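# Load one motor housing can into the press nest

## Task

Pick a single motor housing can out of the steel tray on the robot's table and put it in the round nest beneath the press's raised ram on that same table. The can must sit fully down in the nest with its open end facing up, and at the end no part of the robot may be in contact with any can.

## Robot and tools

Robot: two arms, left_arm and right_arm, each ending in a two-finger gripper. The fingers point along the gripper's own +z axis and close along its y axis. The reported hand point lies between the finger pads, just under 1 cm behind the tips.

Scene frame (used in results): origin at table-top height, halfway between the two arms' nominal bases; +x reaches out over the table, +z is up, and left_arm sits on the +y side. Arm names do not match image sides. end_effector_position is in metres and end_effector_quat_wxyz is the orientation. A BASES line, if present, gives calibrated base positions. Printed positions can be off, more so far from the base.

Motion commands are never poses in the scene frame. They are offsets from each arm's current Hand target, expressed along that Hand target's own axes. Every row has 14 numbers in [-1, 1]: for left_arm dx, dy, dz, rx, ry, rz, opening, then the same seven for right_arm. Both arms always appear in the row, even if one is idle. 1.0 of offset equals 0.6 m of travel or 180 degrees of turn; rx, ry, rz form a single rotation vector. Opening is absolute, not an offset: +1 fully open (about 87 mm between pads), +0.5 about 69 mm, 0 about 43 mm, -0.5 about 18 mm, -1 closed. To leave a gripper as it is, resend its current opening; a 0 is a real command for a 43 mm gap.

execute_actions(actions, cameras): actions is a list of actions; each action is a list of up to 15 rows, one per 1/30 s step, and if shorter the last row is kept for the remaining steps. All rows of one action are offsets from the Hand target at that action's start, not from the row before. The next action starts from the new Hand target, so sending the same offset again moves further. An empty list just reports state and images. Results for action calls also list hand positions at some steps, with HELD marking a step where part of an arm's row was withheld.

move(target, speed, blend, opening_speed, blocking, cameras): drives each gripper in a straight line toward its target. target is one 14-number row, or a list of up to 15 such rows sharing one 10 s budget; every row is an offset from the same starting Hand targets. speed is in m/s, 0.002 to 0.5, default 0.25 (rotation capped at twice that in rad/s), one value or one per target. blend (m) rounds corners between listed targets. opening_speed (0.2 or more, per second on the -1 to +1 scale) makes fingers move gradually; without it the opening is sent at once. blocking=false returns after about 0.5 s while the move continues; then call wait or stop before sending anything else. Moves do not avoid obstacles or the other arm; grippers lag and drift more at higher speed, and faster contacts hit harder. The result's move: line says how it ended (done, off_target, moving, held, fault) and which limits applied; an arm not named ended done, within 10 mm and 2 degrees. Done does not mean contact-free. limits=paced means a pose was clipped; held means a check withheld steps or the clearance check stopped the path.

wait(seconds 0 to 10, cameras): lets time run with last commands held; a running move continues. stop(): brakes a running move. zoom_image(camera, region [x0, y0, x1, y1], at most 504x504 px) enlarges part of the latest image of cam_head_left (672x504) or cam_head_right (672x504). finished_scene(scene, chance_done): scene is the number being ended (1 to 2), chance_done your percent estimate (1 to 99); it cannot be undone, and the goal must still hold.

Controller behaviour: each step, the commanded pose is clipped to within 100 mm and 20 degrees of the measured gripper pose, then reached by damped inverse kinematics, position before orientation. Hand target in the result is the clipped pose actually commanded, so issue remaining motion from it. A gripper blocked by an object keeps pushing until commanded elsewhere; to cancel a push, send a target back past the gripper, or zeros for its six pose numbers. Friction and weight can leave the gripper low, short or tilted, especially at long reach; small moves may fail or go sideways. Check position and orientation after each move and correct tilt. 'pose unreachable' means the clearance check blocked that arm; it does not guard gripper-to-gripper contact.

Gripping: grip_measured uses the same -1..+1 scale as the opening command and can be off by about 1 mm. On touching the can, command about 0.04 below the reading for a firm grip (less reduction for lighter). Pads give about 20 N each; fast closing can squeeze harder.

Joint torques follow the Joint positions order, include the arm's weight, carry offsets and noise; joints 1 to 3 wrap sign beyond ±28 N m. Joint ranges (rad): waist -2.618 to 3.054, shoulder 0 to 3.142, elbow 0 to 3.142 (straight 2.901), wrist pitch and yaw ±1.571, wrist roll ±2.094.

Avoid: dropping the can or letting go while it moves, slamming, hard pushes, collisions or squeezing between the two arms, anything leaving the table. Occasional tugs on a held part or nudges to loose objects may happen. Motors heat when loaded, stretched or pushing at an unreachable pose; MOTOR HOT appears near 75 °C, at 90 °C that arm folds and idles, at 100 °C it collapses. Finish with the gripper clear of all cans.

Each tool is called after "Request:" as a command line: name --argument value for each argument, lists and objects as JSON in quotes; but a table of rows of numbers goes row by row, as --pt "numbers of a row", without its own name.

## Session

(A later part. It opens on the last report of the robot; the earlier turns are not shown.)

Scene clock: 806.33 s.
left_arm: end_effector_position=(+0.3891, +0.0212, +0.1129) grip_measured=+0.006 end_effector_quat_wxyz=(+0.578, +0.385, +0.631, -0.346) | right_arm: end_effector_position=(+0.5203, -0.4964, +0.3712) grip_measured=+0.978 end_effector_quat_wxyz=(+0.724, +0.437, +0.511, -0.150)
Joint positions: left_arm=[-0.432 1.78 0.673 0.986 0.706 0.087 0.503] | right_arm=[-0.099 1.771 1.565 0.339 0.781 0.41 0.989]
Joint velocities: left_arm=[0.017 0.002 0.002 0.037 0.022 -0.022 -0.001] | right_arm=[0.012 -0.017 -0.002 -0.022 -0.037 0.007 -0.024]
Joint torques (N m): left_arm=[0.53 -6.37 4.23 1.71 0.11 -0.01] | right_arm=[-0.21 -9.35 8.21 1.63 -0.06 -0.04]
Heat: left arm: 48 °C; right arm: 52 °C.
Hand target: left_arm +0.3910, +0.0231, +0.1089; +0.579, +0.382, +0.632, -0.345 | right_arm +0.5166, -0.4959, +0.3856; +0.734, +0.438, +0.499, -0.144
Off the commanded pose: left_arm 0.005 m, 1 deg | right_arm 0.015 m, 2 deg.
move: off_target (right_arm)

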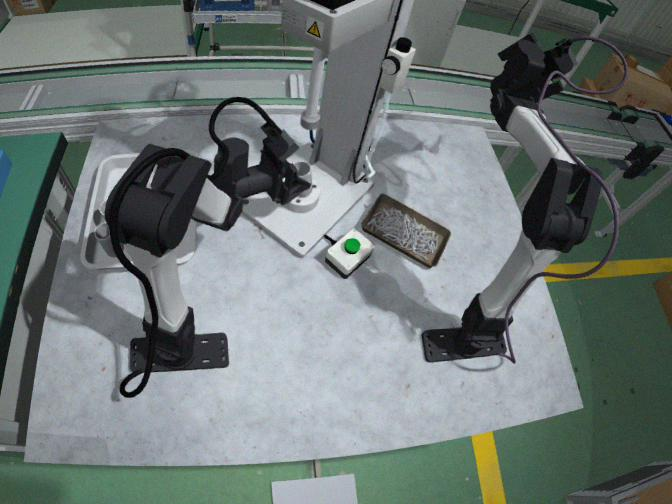

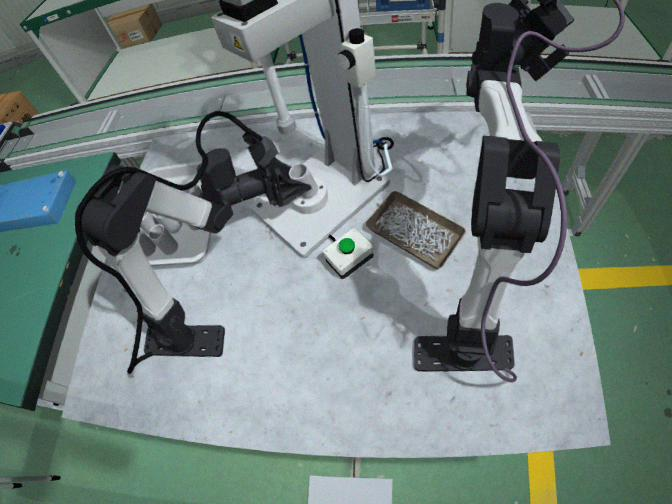

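Request:
move --target '[0.008, 0, -0.009, 0,0.02,0,-0.1,0,0,0,0,0,0,1]' --speed 0.05

Request:
zoom_image --camera "cam_head_right" --region '[270, 155, 335, 220]'

Request:
zoom_image --camera "cam_head_left" --region '[265, 155, 330, 220]'

Scene clock: 811.67 s.
left_arm: end_effector_position=(+0.3890, +0.0258, +0.1037) grip_measured=+0.006 end_effector_quat_wxyz=(+0.567, +0.392, +0.642, -0.335) | right_arm: end_effector_position=(+0.5203, -0.4964, +0.3712) grip_measured=+0.978 end_effector_quat_wxyz=(+0.724, +0.437, +0.511, -0.150)
Joint positions: left_arm=[-0.427 1.773 0.673 0.927 0.699 0.127 0.503] | right_arm=[-0.099 1.771 1.565 0.339 0.781 0.41 0.989]
Joint velocities: left_arm=[-0.022 -0.012 -0.012 -0.007 -0.095 -0.022 -0.001] | right_arm=[-0.002 0.012 0.002 0.007 -0.022 -0.022 -0.018]
Joint torques (N m): left_arm=[0.39 -10.06 5.5 0.99 0.18 0.1] | right_arm=[-0.23 -9.35 8.21 1.63 -0.06 -0.04]
Heat: left arm: 47 °C; right arm: 52 °C.
Hand target: left_arm +0.3886, +0.0282, +0.1048; +0.559, +0.392, +0.650, -0.333 | right_arm +0.5166, -0.4959, +0.3856; +0.734, +0.438, +0.499, -0.144
Off the commanded pose: left_arm 0.003 m, 1 deg | right_arm 0.015 m, 2 deg.
move: off_target (right_arm)

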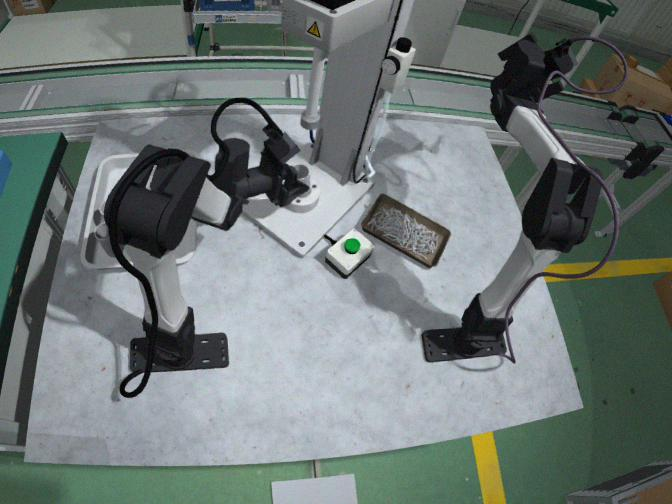

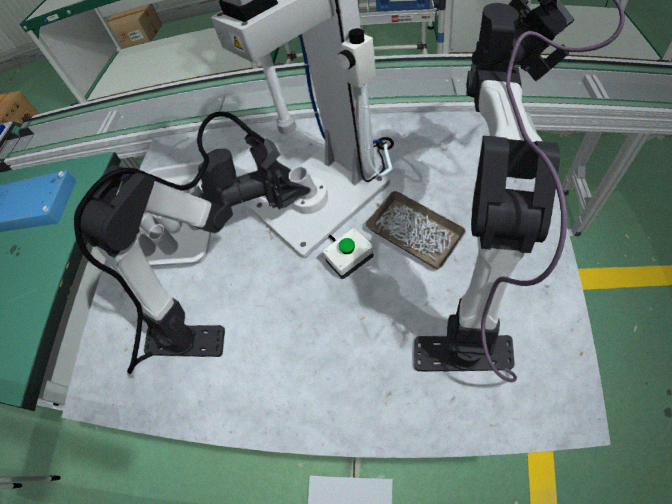

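Scaled by 7.754.

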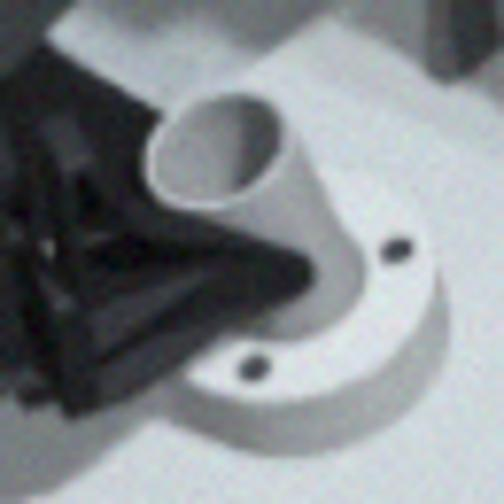

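Scaled by 7.754.

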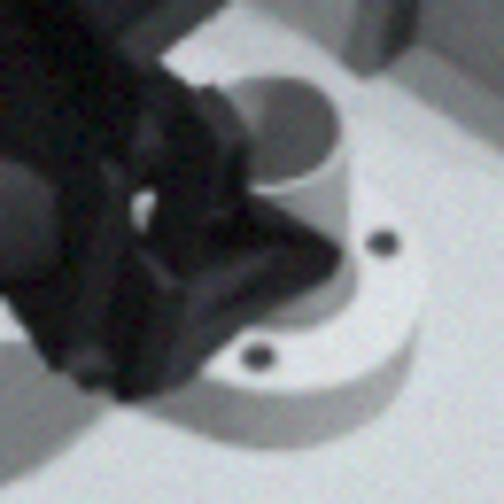

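Request:
move --target '[0.008, 0, 0.008, 0,0.038,0,-0.1,0,0,0,0,0,0,1]' --speed 0.05

Request:
zoom_image --camera "cam_head_right" --region '[270, 155, 335, 220]'

Request:
zoom_image --camera "cam_head_left" --region '[265, 155, 330, 220]'

Scene clock: 819.57 s.
left_arm: end_effector_position=(+0.3925, +0.0227, +0.0960) grip_measured=+0.006 end_effector_quat_wxyz=(+0.527, +0.410, +0.675, -0.314) | right_arm: end_effector_position=(+0.5203, -0.4964, +0.3712) grip_measured=+0.978 end_effector_quat_wxyz=(+0.724, +0.437, +0.511, -0.150)
Joint positions: left_arm=[-0.448 1.746 0.763 0.663 0.663 0.209 0.503] | right_arm=[-0.099 1.771 1.565 0.339 0.781 0.41 0.989]
Joint velocities: left_arm=[0.017 0.017 0.012 0.022 -0.022 -0.022 -0.009] | right_arm=[-0.022 -0.002 0.012 0.022 -0.007 0.037 -0.018]
Joint torques (N m): left_arm=[-0.01 -10.8 5.87 0.95 0.11 0.12] | right_arm=[-0.23 -9.36 8.21 1.63 -0.06 -0.04]
Heat: left arm: 46 °C; right arm: 52 °C.
Hand target: left_arm +0.3910, +0.0244, +0.0994; +0.520, +0.410, +0.682, -0.310 | right_arm +0.5166, -0.4959, +0.3856; +0.734, +0.438, +0.499, -0.144
Off the commanded pose: left_arm 0.004 m, 1 deg | right_arm 0.015 m, 2 deg.
move: off_target (right_arm)

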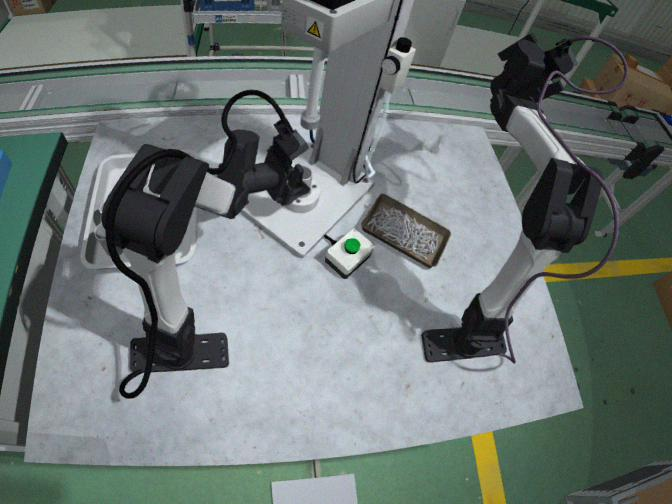

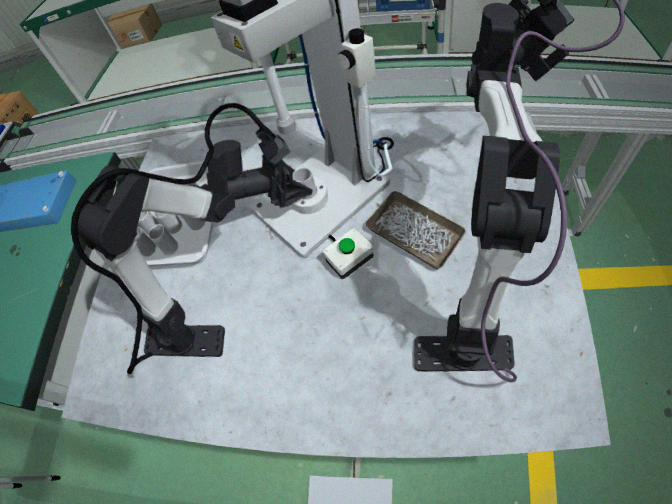

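Scaled by 7.754.

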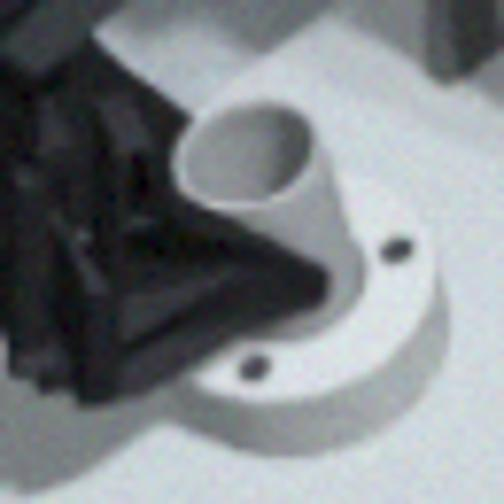

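Scaled by 7.754.

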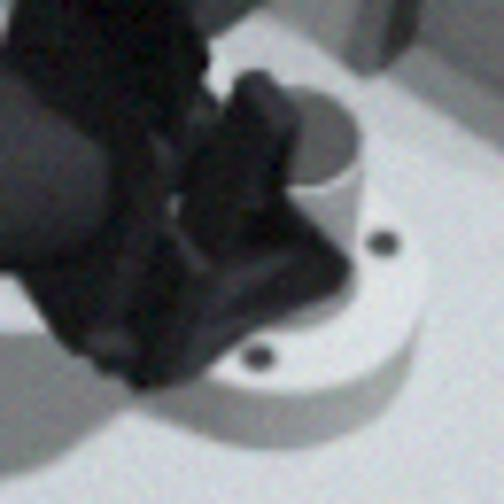

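Request:
move --target '[0.016, 0, 0.004, 0,0,0,-0.1,0,0,0,0,0,0,1]' --speed 0.05 --cameras '[]'

Request:
move --target '[0.01, 0, 0.003, 0,0,0,-0.1,0,0,0,0,0,0,1]' --speed 0.05

Request:
zoom_image --camera "cam_head_right" --region '[270, 155, 335, 220]'

Request:
zoom_image --camera "cam_head_left" --region '[265, 155, 330, 220]'

Scene clock: 823.40 s.
left_arm: end_effector_position=(+0.3927, +0.0224, +0.0964) grip_measured=+0.006 end_effector_quat_wxyz=(+0.527, +0.410, +0.674, -0.314) | right_arm: end_effector_position=(+0.5203, -0.4964, +0.3712) grip_measured=+0.978 end_effector_quat_wxyz=(+0.724, +0.437, +0.511, -0.150)
Joint positions: left_arm=[-0.449 1.746 0.764 0.664 0.663 0.209 0.503] | right_arm=[-0.099 1.771 1.565 0.339 0.781 0.41 0.989]
Joint velocities: left_arm=[0.022 0.002 -0.002 0.022 -0.051 0.037 -0.006] | right_arm=[0.007 -0.012 -0.007 -0.037 -0.007 0.037 0.003]
Joint torques (N m): left_arm=[-0.14 -8.06 4.57 1.34 0.11 0.18] | right_arm=[-0.23 -9.36 8.21 1.63 -0.06 -0.04]
Heat: left arm: 45 °C; right arm: 52 °C.
Hand target: left_arm +0.3908, +0.0246, +0.0895; +0.520, +0.410, +0.682, -0.310 | right_arm +0.5166, -0.4959, +0.3856; +0.734, +0.438, +0.499, -0.144
Off the commanded pose: left_arm 0.007 m, 1 deg | right_arm 0.015 m, 2 deg.
move: off_target (right_arm)
No camera images: "cameras" was empty.

Scene clock: 824.13 s.
left_arm: end_effector_position=(+0.3932, +0.0222, +0.0950) grip_measured=+0.006 end_effector_quat_wxyz=(+0.527, +0.410, +0.674, -0.314) | right_arm: end_effector_position=(+0.5203, -0.4964, +0.3712) grip_measured=+0.978 end_effector_quat_wxyz=(+0.724, +0.437, +0.511, -0.150)
Joint positions: left_arm=[-0.449 1.752 0.764 0.67 0.663 0.209 0.503] | right_arm=[-0.099 1.771 1.565 0.339 0.781 0.41 0.989]
Joint velocities: left_arm=[0.002 0.007 -0.032 -0.007 0.022 0.022 -0.006] | right_arm=[-0.007 -0.007 0.007 0.022 -0.022 0.066 0.008]
Joint torques (N m): left_arm=[-0.06 -6.75 3.82 1.54 0.13 0.16] | right_arm=[-0.23 -9.36 8.21 1.63 -0.07 -0.04]
Heat: left arm: 45 °C; right arm: 52 °C.
Hand target: left_arm +0.3908, +0.0246, +0.0832; +0.520, +0.410, +0.682, -0.310 | right_arm +0.5166, -0.4959, +0.3856; +0.734, +0.438, +0.499, -0.144
Off the commanded pose: left_arm 0.012 m, 1 deg | right_arm 0.015 m, 2 deg.
move: off_target (left_arm, right_arm)

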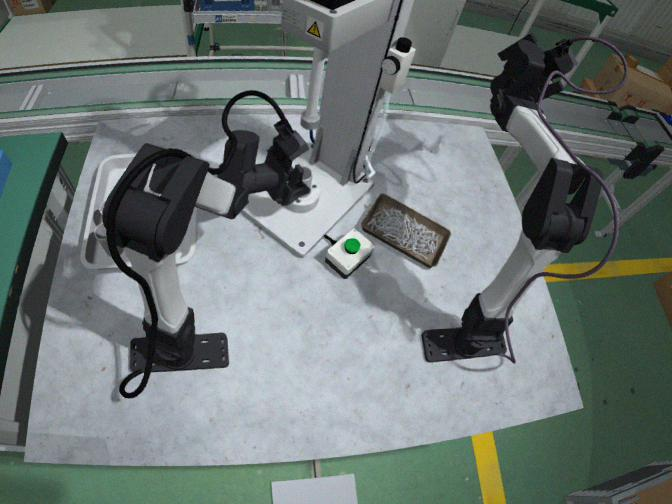

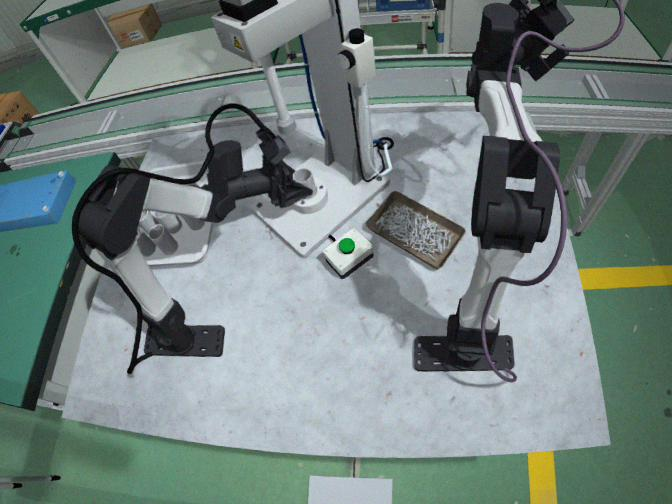

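Scaled by 7.754.

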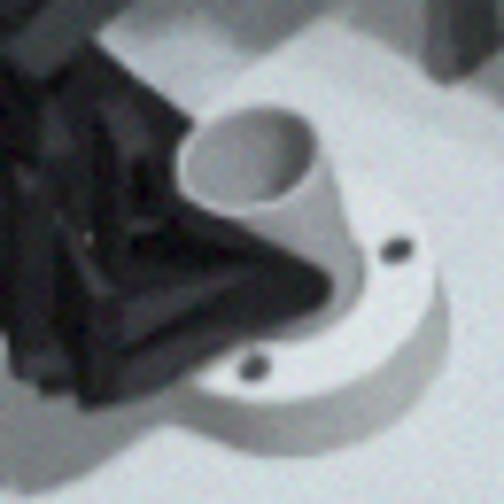

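Scaled by 7.754.

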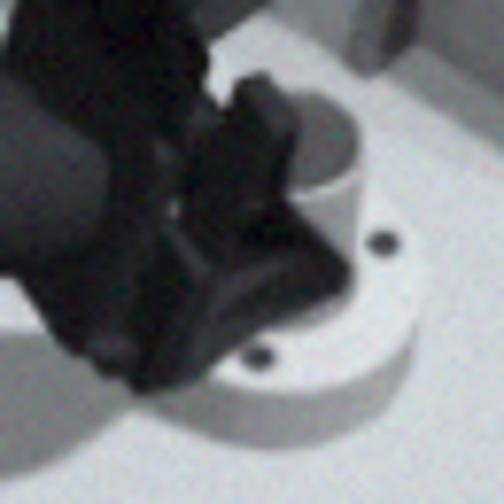

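Request:
move --target '[-0.014, 0, 0.002, 0,0.022,0,-0.1,0,0,0,0,0,0,1]' --speed 0.05

Request:
zoom_image --camera "cam_head_right" --region '[270, 155, 335, 220]'

Request:
zoom_image --camera "cam_head_left" --region '[265, 155, 330, 220]'

Scene clock: 829.00 s.
left_arm: end_effector_position=(+0.3925, +0.0202, +0.0912) grip_measured=+0.006 end_effector_quat_wxyz=(+0.505, +0.422, +0.688, -0.305) | right_arm: end_effector_position=(+0.5203, -0.4964, +0.3712) grip_measured=+0.978 end_effector_quat_wxyz=(+0.724, +0.437, +0.511, -0.150)
Joint positions: left_arm=[-0.462 1.744 0.811 0.543 0.646 0.249 0.503] | right_arm=[-0.099 1.771 1.565 0.339 0.781 0.41 0.989]
Joint velocities: left_arm=[-0.017 0.002 0.022 0.022 -0.051 0.022 0.001] | right_arm=[0.002 0.007 -0.022 0.022 -0.081 -0.066 0.003]
Joint torques (N m): left_arm=[-0.46 -9.54 6.52 0.94 -0.03 0.14] | right_arm=[-0.21 -9.36 8.21 1.63 -0.06 -0.04]
Heat: left arm: 45 °C; right arm: 52 °C.
Hand target: left_arm +0.3927, +0.0213, +0.0910; +0.496, +0.420, +0.700, -0.296 | right_arm +0.5166, -0.4959, +0.3856; +0.734, +0.438, +0.499, -0.144
Off the commanded pose: left_arm 0.001 m, 2 deg | right_arm 0.015 m, 2 deg.
move: off_target (right_arm)

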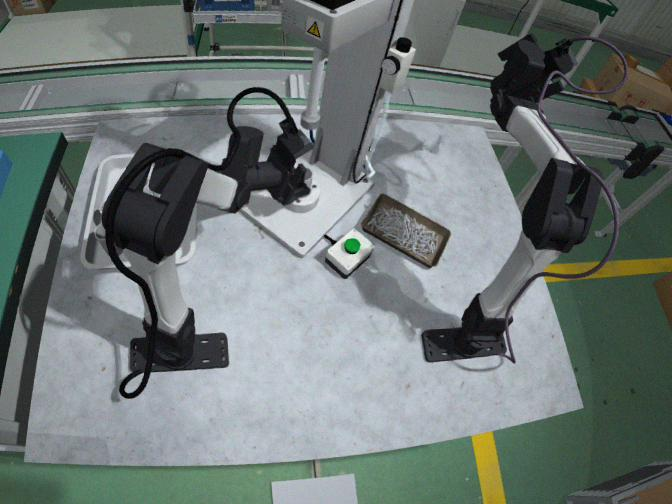

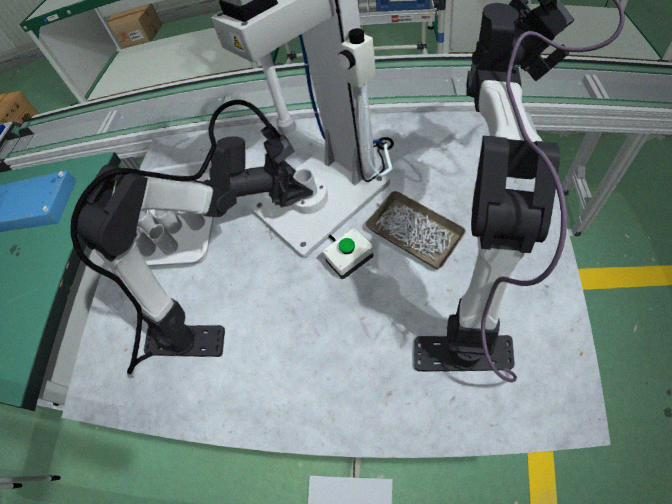

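Scaled by 7.754.

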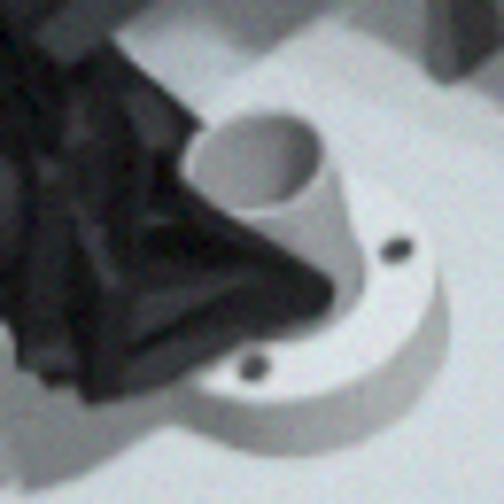

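Scaled by 7.754.

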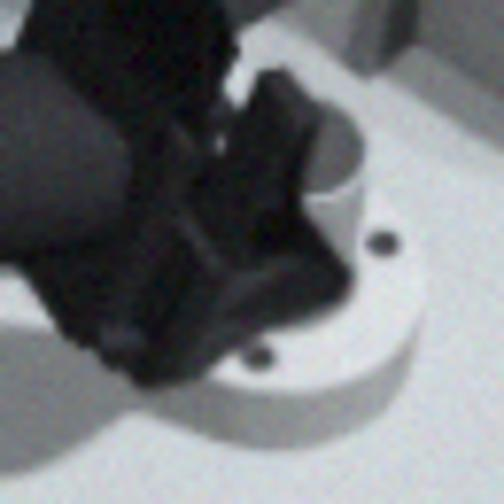

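Request:
move --target '[0.01, 0, 0.007, 0,0.01,0,-0.1,0,0,0,0,0,0,1]' --speed 0.05

Request:
zoom_image --camera "cam_head_right" --region '[270, 155, 335, 220]'

Request:
zoom_image --camera "cam_head_left" --region '[265, 155, 330, 220]'

Scene clock: 832.70 s.
left_arm: end_effector_position=(+0.3920, +0.0190, +0.0904) grip_measured=+0.006 end_effector_quat_wxyz=(+0.497, +0.426, +0.692, -0.304) | right_arm: end_effector_position=(+0.5203, -0.4964, +0.3712) grip_measured=+0.978 end_effector_quat_wxyz=(+0.724, +0.437, +0.511, -0.150)
Joint positions: left_arm=[-0.466 1.744 0.828 0.503 0.645 0.261 0.503] | right_arm=[-0.099 1.771 1.565 0.339 0.781 0.41 0.989]
Joint velocities: left_arm=[-0.007 -0.007 -0.022 -0.022 -0.139 -0.051 -0.004] | right_arm=[-0.012 -0.007 -0.022 -0.022 0.022 -0.037 0.003]
Joint torques (N m): left_arm=[-1.03 -7.9 6.76 0.95 -0.15 0.15] | right_arm=[-0.21 -9.36 8.21 1.62 -0.06 -0.04]
Heat: left arm: 45 °C; right arm: 52 °C.
Hand target: left_arm +0.3938, +0.0196, +0.0838; +0.485, +0.424, +0.708, -0.289 | right_arm +0.5166, -0.4959, +0.3856; +0.734, +0.438, +0.499, -0.144
Off the commanded pose: left_arm 0.007 m, 3 deg | right_arm 0.015 m, 2 deg.
move: off_target (left_arm, right_arm)

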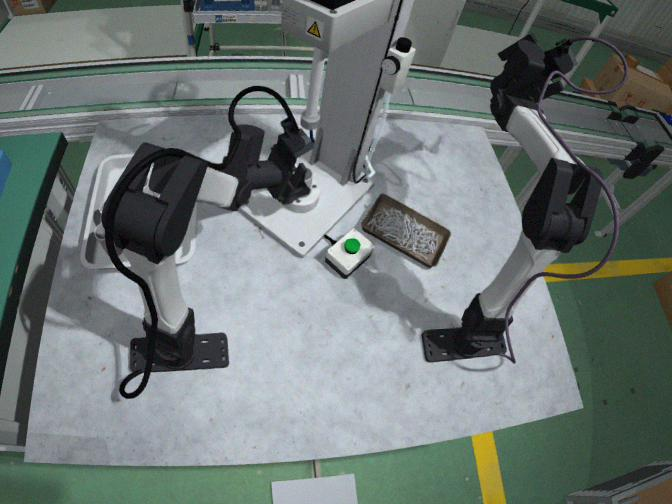

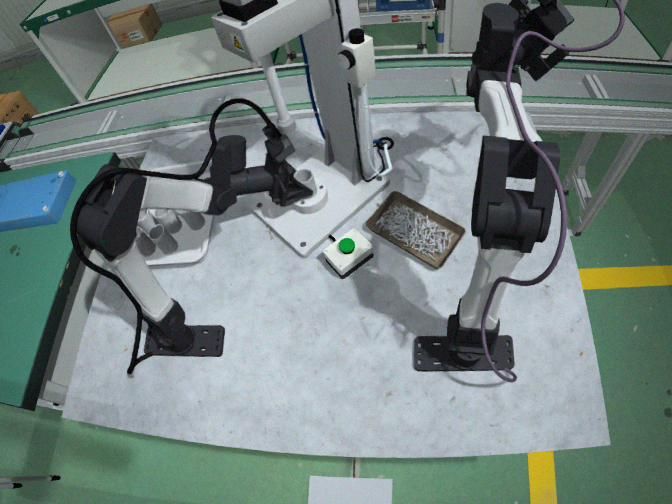

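Scaled by 7.754.

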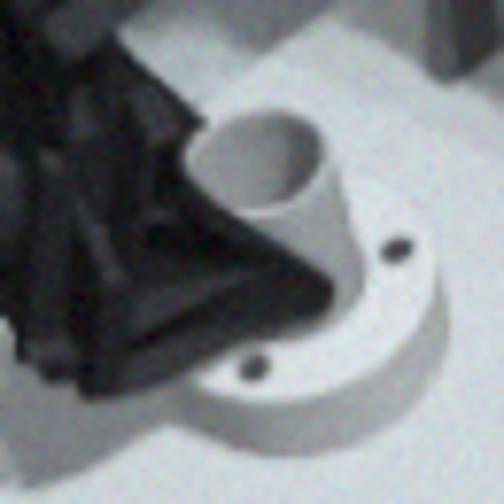

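Scaled by 7.754.

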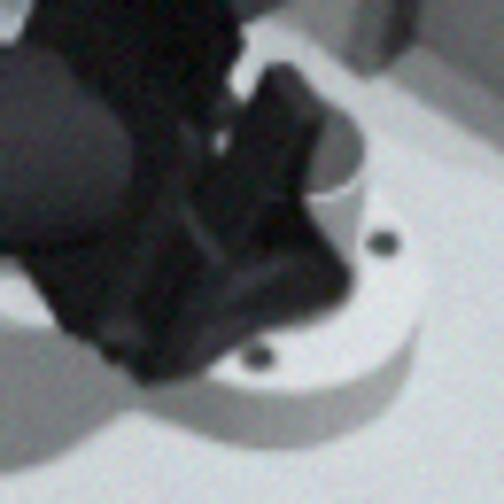

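Request:
move --target '[-0.011, 0, 0, 0,-0.01,0,-0.1,0,0,0,0,0,0,1]' --speed 0.05 --cameras '[]'

Request:
move --target '[0, 0, 0, 0,0,0,0.3,0,0,0,0,0,0,1]' --opening_speed 0.3

Request:
zoom_image --camera "cam_head_right" --region '[270, 155, 335, 220]'

Request:
zoom_image --camera "cam_head_left" --region '[265, 155, 330, 220]'

Scene clock: 836.90 s.
left_arm: end_effector_position=(+0.3921, +0.0188, +0.0910) grip_measured=+0.006 end_effector_quat_wxyz=(+0.498, +0.426, +0.691, -0.304) | right_arm: end_effector_position=(+0.5203, -0.4964, +0.3712) grip_measured=+0.978 end_effector_quat_wxyz=(+0.724, +0.437, +0.511, -0.150)
Joint positions: left_arm=[-0.466 1.743 0.829 0.504 0.645 0.26 0.503] | right_arm=[-0.099 1.771 1.565 0.339 0.781 0.41 0.989]
Joint velocities: left_arm=[0.002 0.002 -0.027 -0.037 0.081 0.022 0.006] | right_arm=[0.002 -0.007 -0.007 -0.007 0.007 0.007 0.003]
Joint torques (N m): left_arm=[-0.92 -8.05 6.24 1.36 -0.05 -0.06] | right_arm=[-0.23 -9.36 8.21 1.63 -0.06 -0.04]
Heat: left arm: 45 °C; right arm: 52 °C.
Hand target: left_arm +0.3948, +0.0174, +0.0901; +0.496, +0.420, +0.700, -0.296 | right_arm +0.5166, -0.4959, +0.3856; +0.734, +0.438, +0.499, -0.144
Off the commanded pose: left_arm 0.003 m, 2 deg | right_arm 0.015 m, 2 deg.
move: off_target (right_arm)
No camera images: "cameras" was empty.

Scene clock: 838.43 s.
left_arm: end_effector_position=(+0.3935, +0.0197, +0.0889) grip_measured=+0.300 end_effector_quat_wxyz=(+0.498, +0.423, +0.697, -0.296) | right_arm: end_effector_position=(+0.5203, -0.4964, +0.3712) grip_measured=+0.978 end_effector_quat_wxyz=(+0.724, +0.437, +0.511, -0.150)
Joint positions: left_arm=[-0.471 1.743 0.829 0.498 0.621 0.26 0.65] | right_arm=[-0.099 1.771 1.565 0.339 0.781 0.41 0.989]
Joint velocities: left_arm=[0.002 -0.002 0.007 -0.081 -0.037 0.022 -0.012] | right_arm=[0.007 0.007 -0.017 -0.066 -0.007 -0.022 -0.018]
Joint torques (N m): left_arm=[-0.58 -8.16 6.27 1.4 0.16 -0.04] | right_arm=[-0.23 -9.35 8.21 1.63 -0.06 -0.04]
Heat: left arm: 45 °C; right arm: 52 °C.
Hand target: left_arm +0.3948, +0.0174, +0.0901; +0.496, +0.420, +0.700, -0.296 | right_arm +0.5166, -0.4959, +0.3856; +0.734, +0.438, +0.499, -0.144
Off the commanded pose: left_arm 0.003 m, 0 deg | right_arm 0.015 m, 2 deg.
move: off_target (right_arm)

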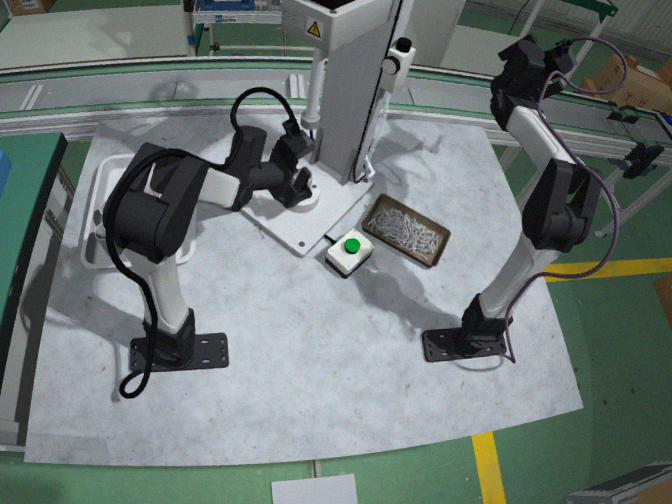

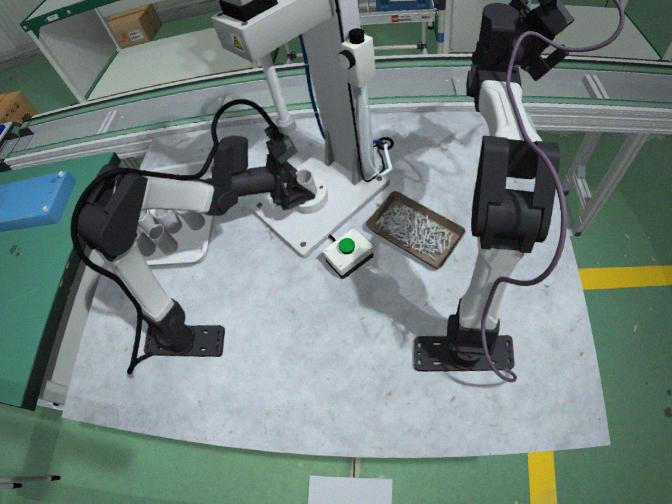

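Scaled by 7.754.

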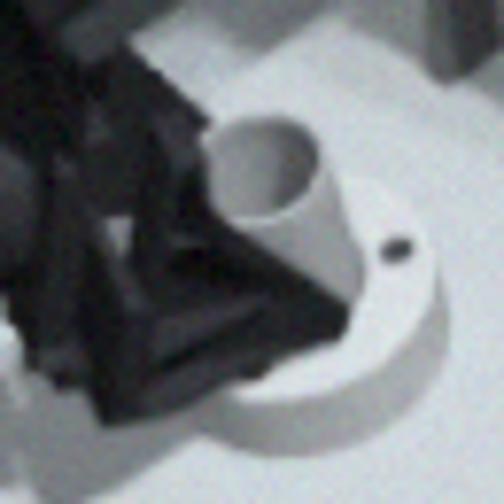

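Scaled by 7.754.

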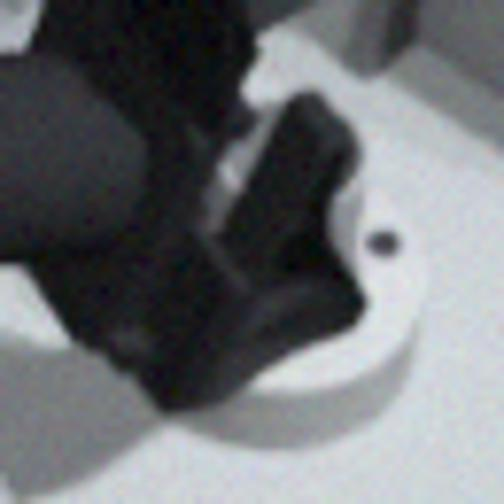

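Request:
move --target '[0, 0, -0.2, 0,0,0,0.3,0,0,0,0,0,0,1]' --speed 0.08

Request:
zoom_image --camera "cam_head_right" --region '[270, 155, 335, 220]'

Request:
zoom_image --camera "cam_head_left" --region '[265, 155, 330, 220]'

Scene clock: 846.00 s.
left_arm: end_effector_position=(+0.3448, +0.1159, +0.1289) grip_measured=+0.300 end_effector_quat_wxyz=(+0.493, +0.419, +0.705, -0.291) | right_arm: end_effector_position=(+0.5203, -0.4964, +0.3712) grip_measured=+0.978 end_effector_quat_wxyz=(+0.724, +0.437, +0.511, -0.150)
Joint positions: left_arm=[-0.21 1.351 0.684 0.125 0.838 0.423 0.65] | right_arm=[-0.099 1.771 1.565 0.339 0.781 0.41 0.989]
Joint velocities: left_arm=[0.007 -0.002 -0.007 0.081 -0.037 0.022 0.001] | right_arm=[0.007 0.002 0.007 0.037 -0.022 0.007 0.003]
Joint torques (N m): left_arm=[0.61 -7.31 5.56 1.2 0.42 0.17] | right_arm=[-0.23 -9.35 8.2 1.63 -0.06 -0.04]
Heat: left arm: 45 °C; right arm: 52 °C.
Hand target: left_arm +0.3416, +0.1175, +0.1322; +0.496, +0.423, +0.701, -0.291 | right_arm +0.5166, -0.4959, +0.3856; +0.734, +0.438, +0.499, -0.144
Off the commanded pose: left_arm 0.004 m, 1 deg | right_arm 0.015 m, 2 deg.
move: off_target (right_arm)

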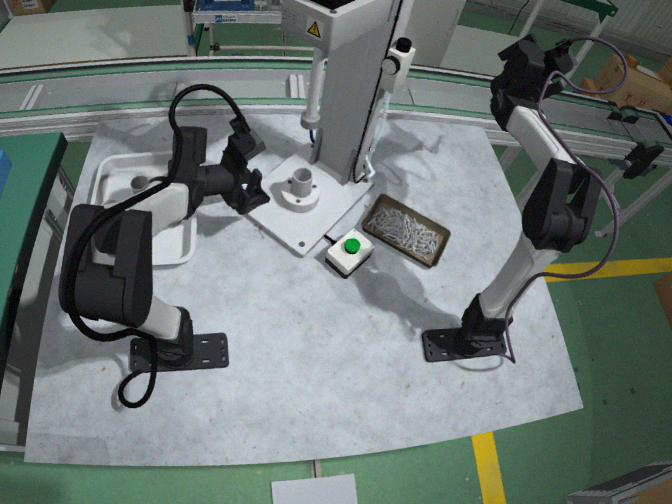

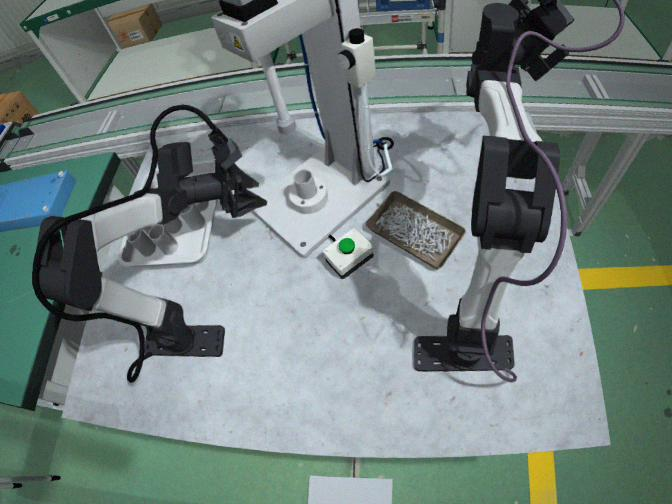

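Scaled by 7.754.

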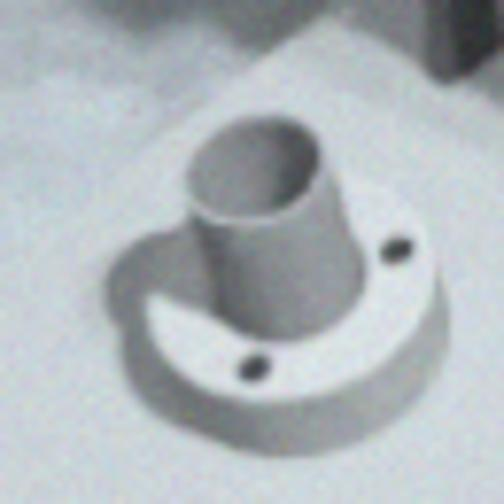

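Scaled by 7.754.

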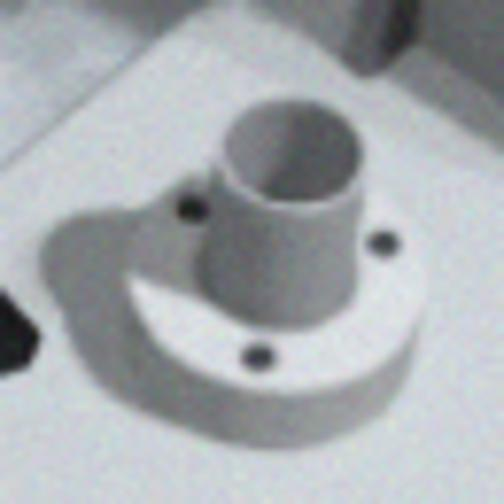

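Request:
finished_scene --scene 1 --chance_done 88

The scene is finished: the task was done.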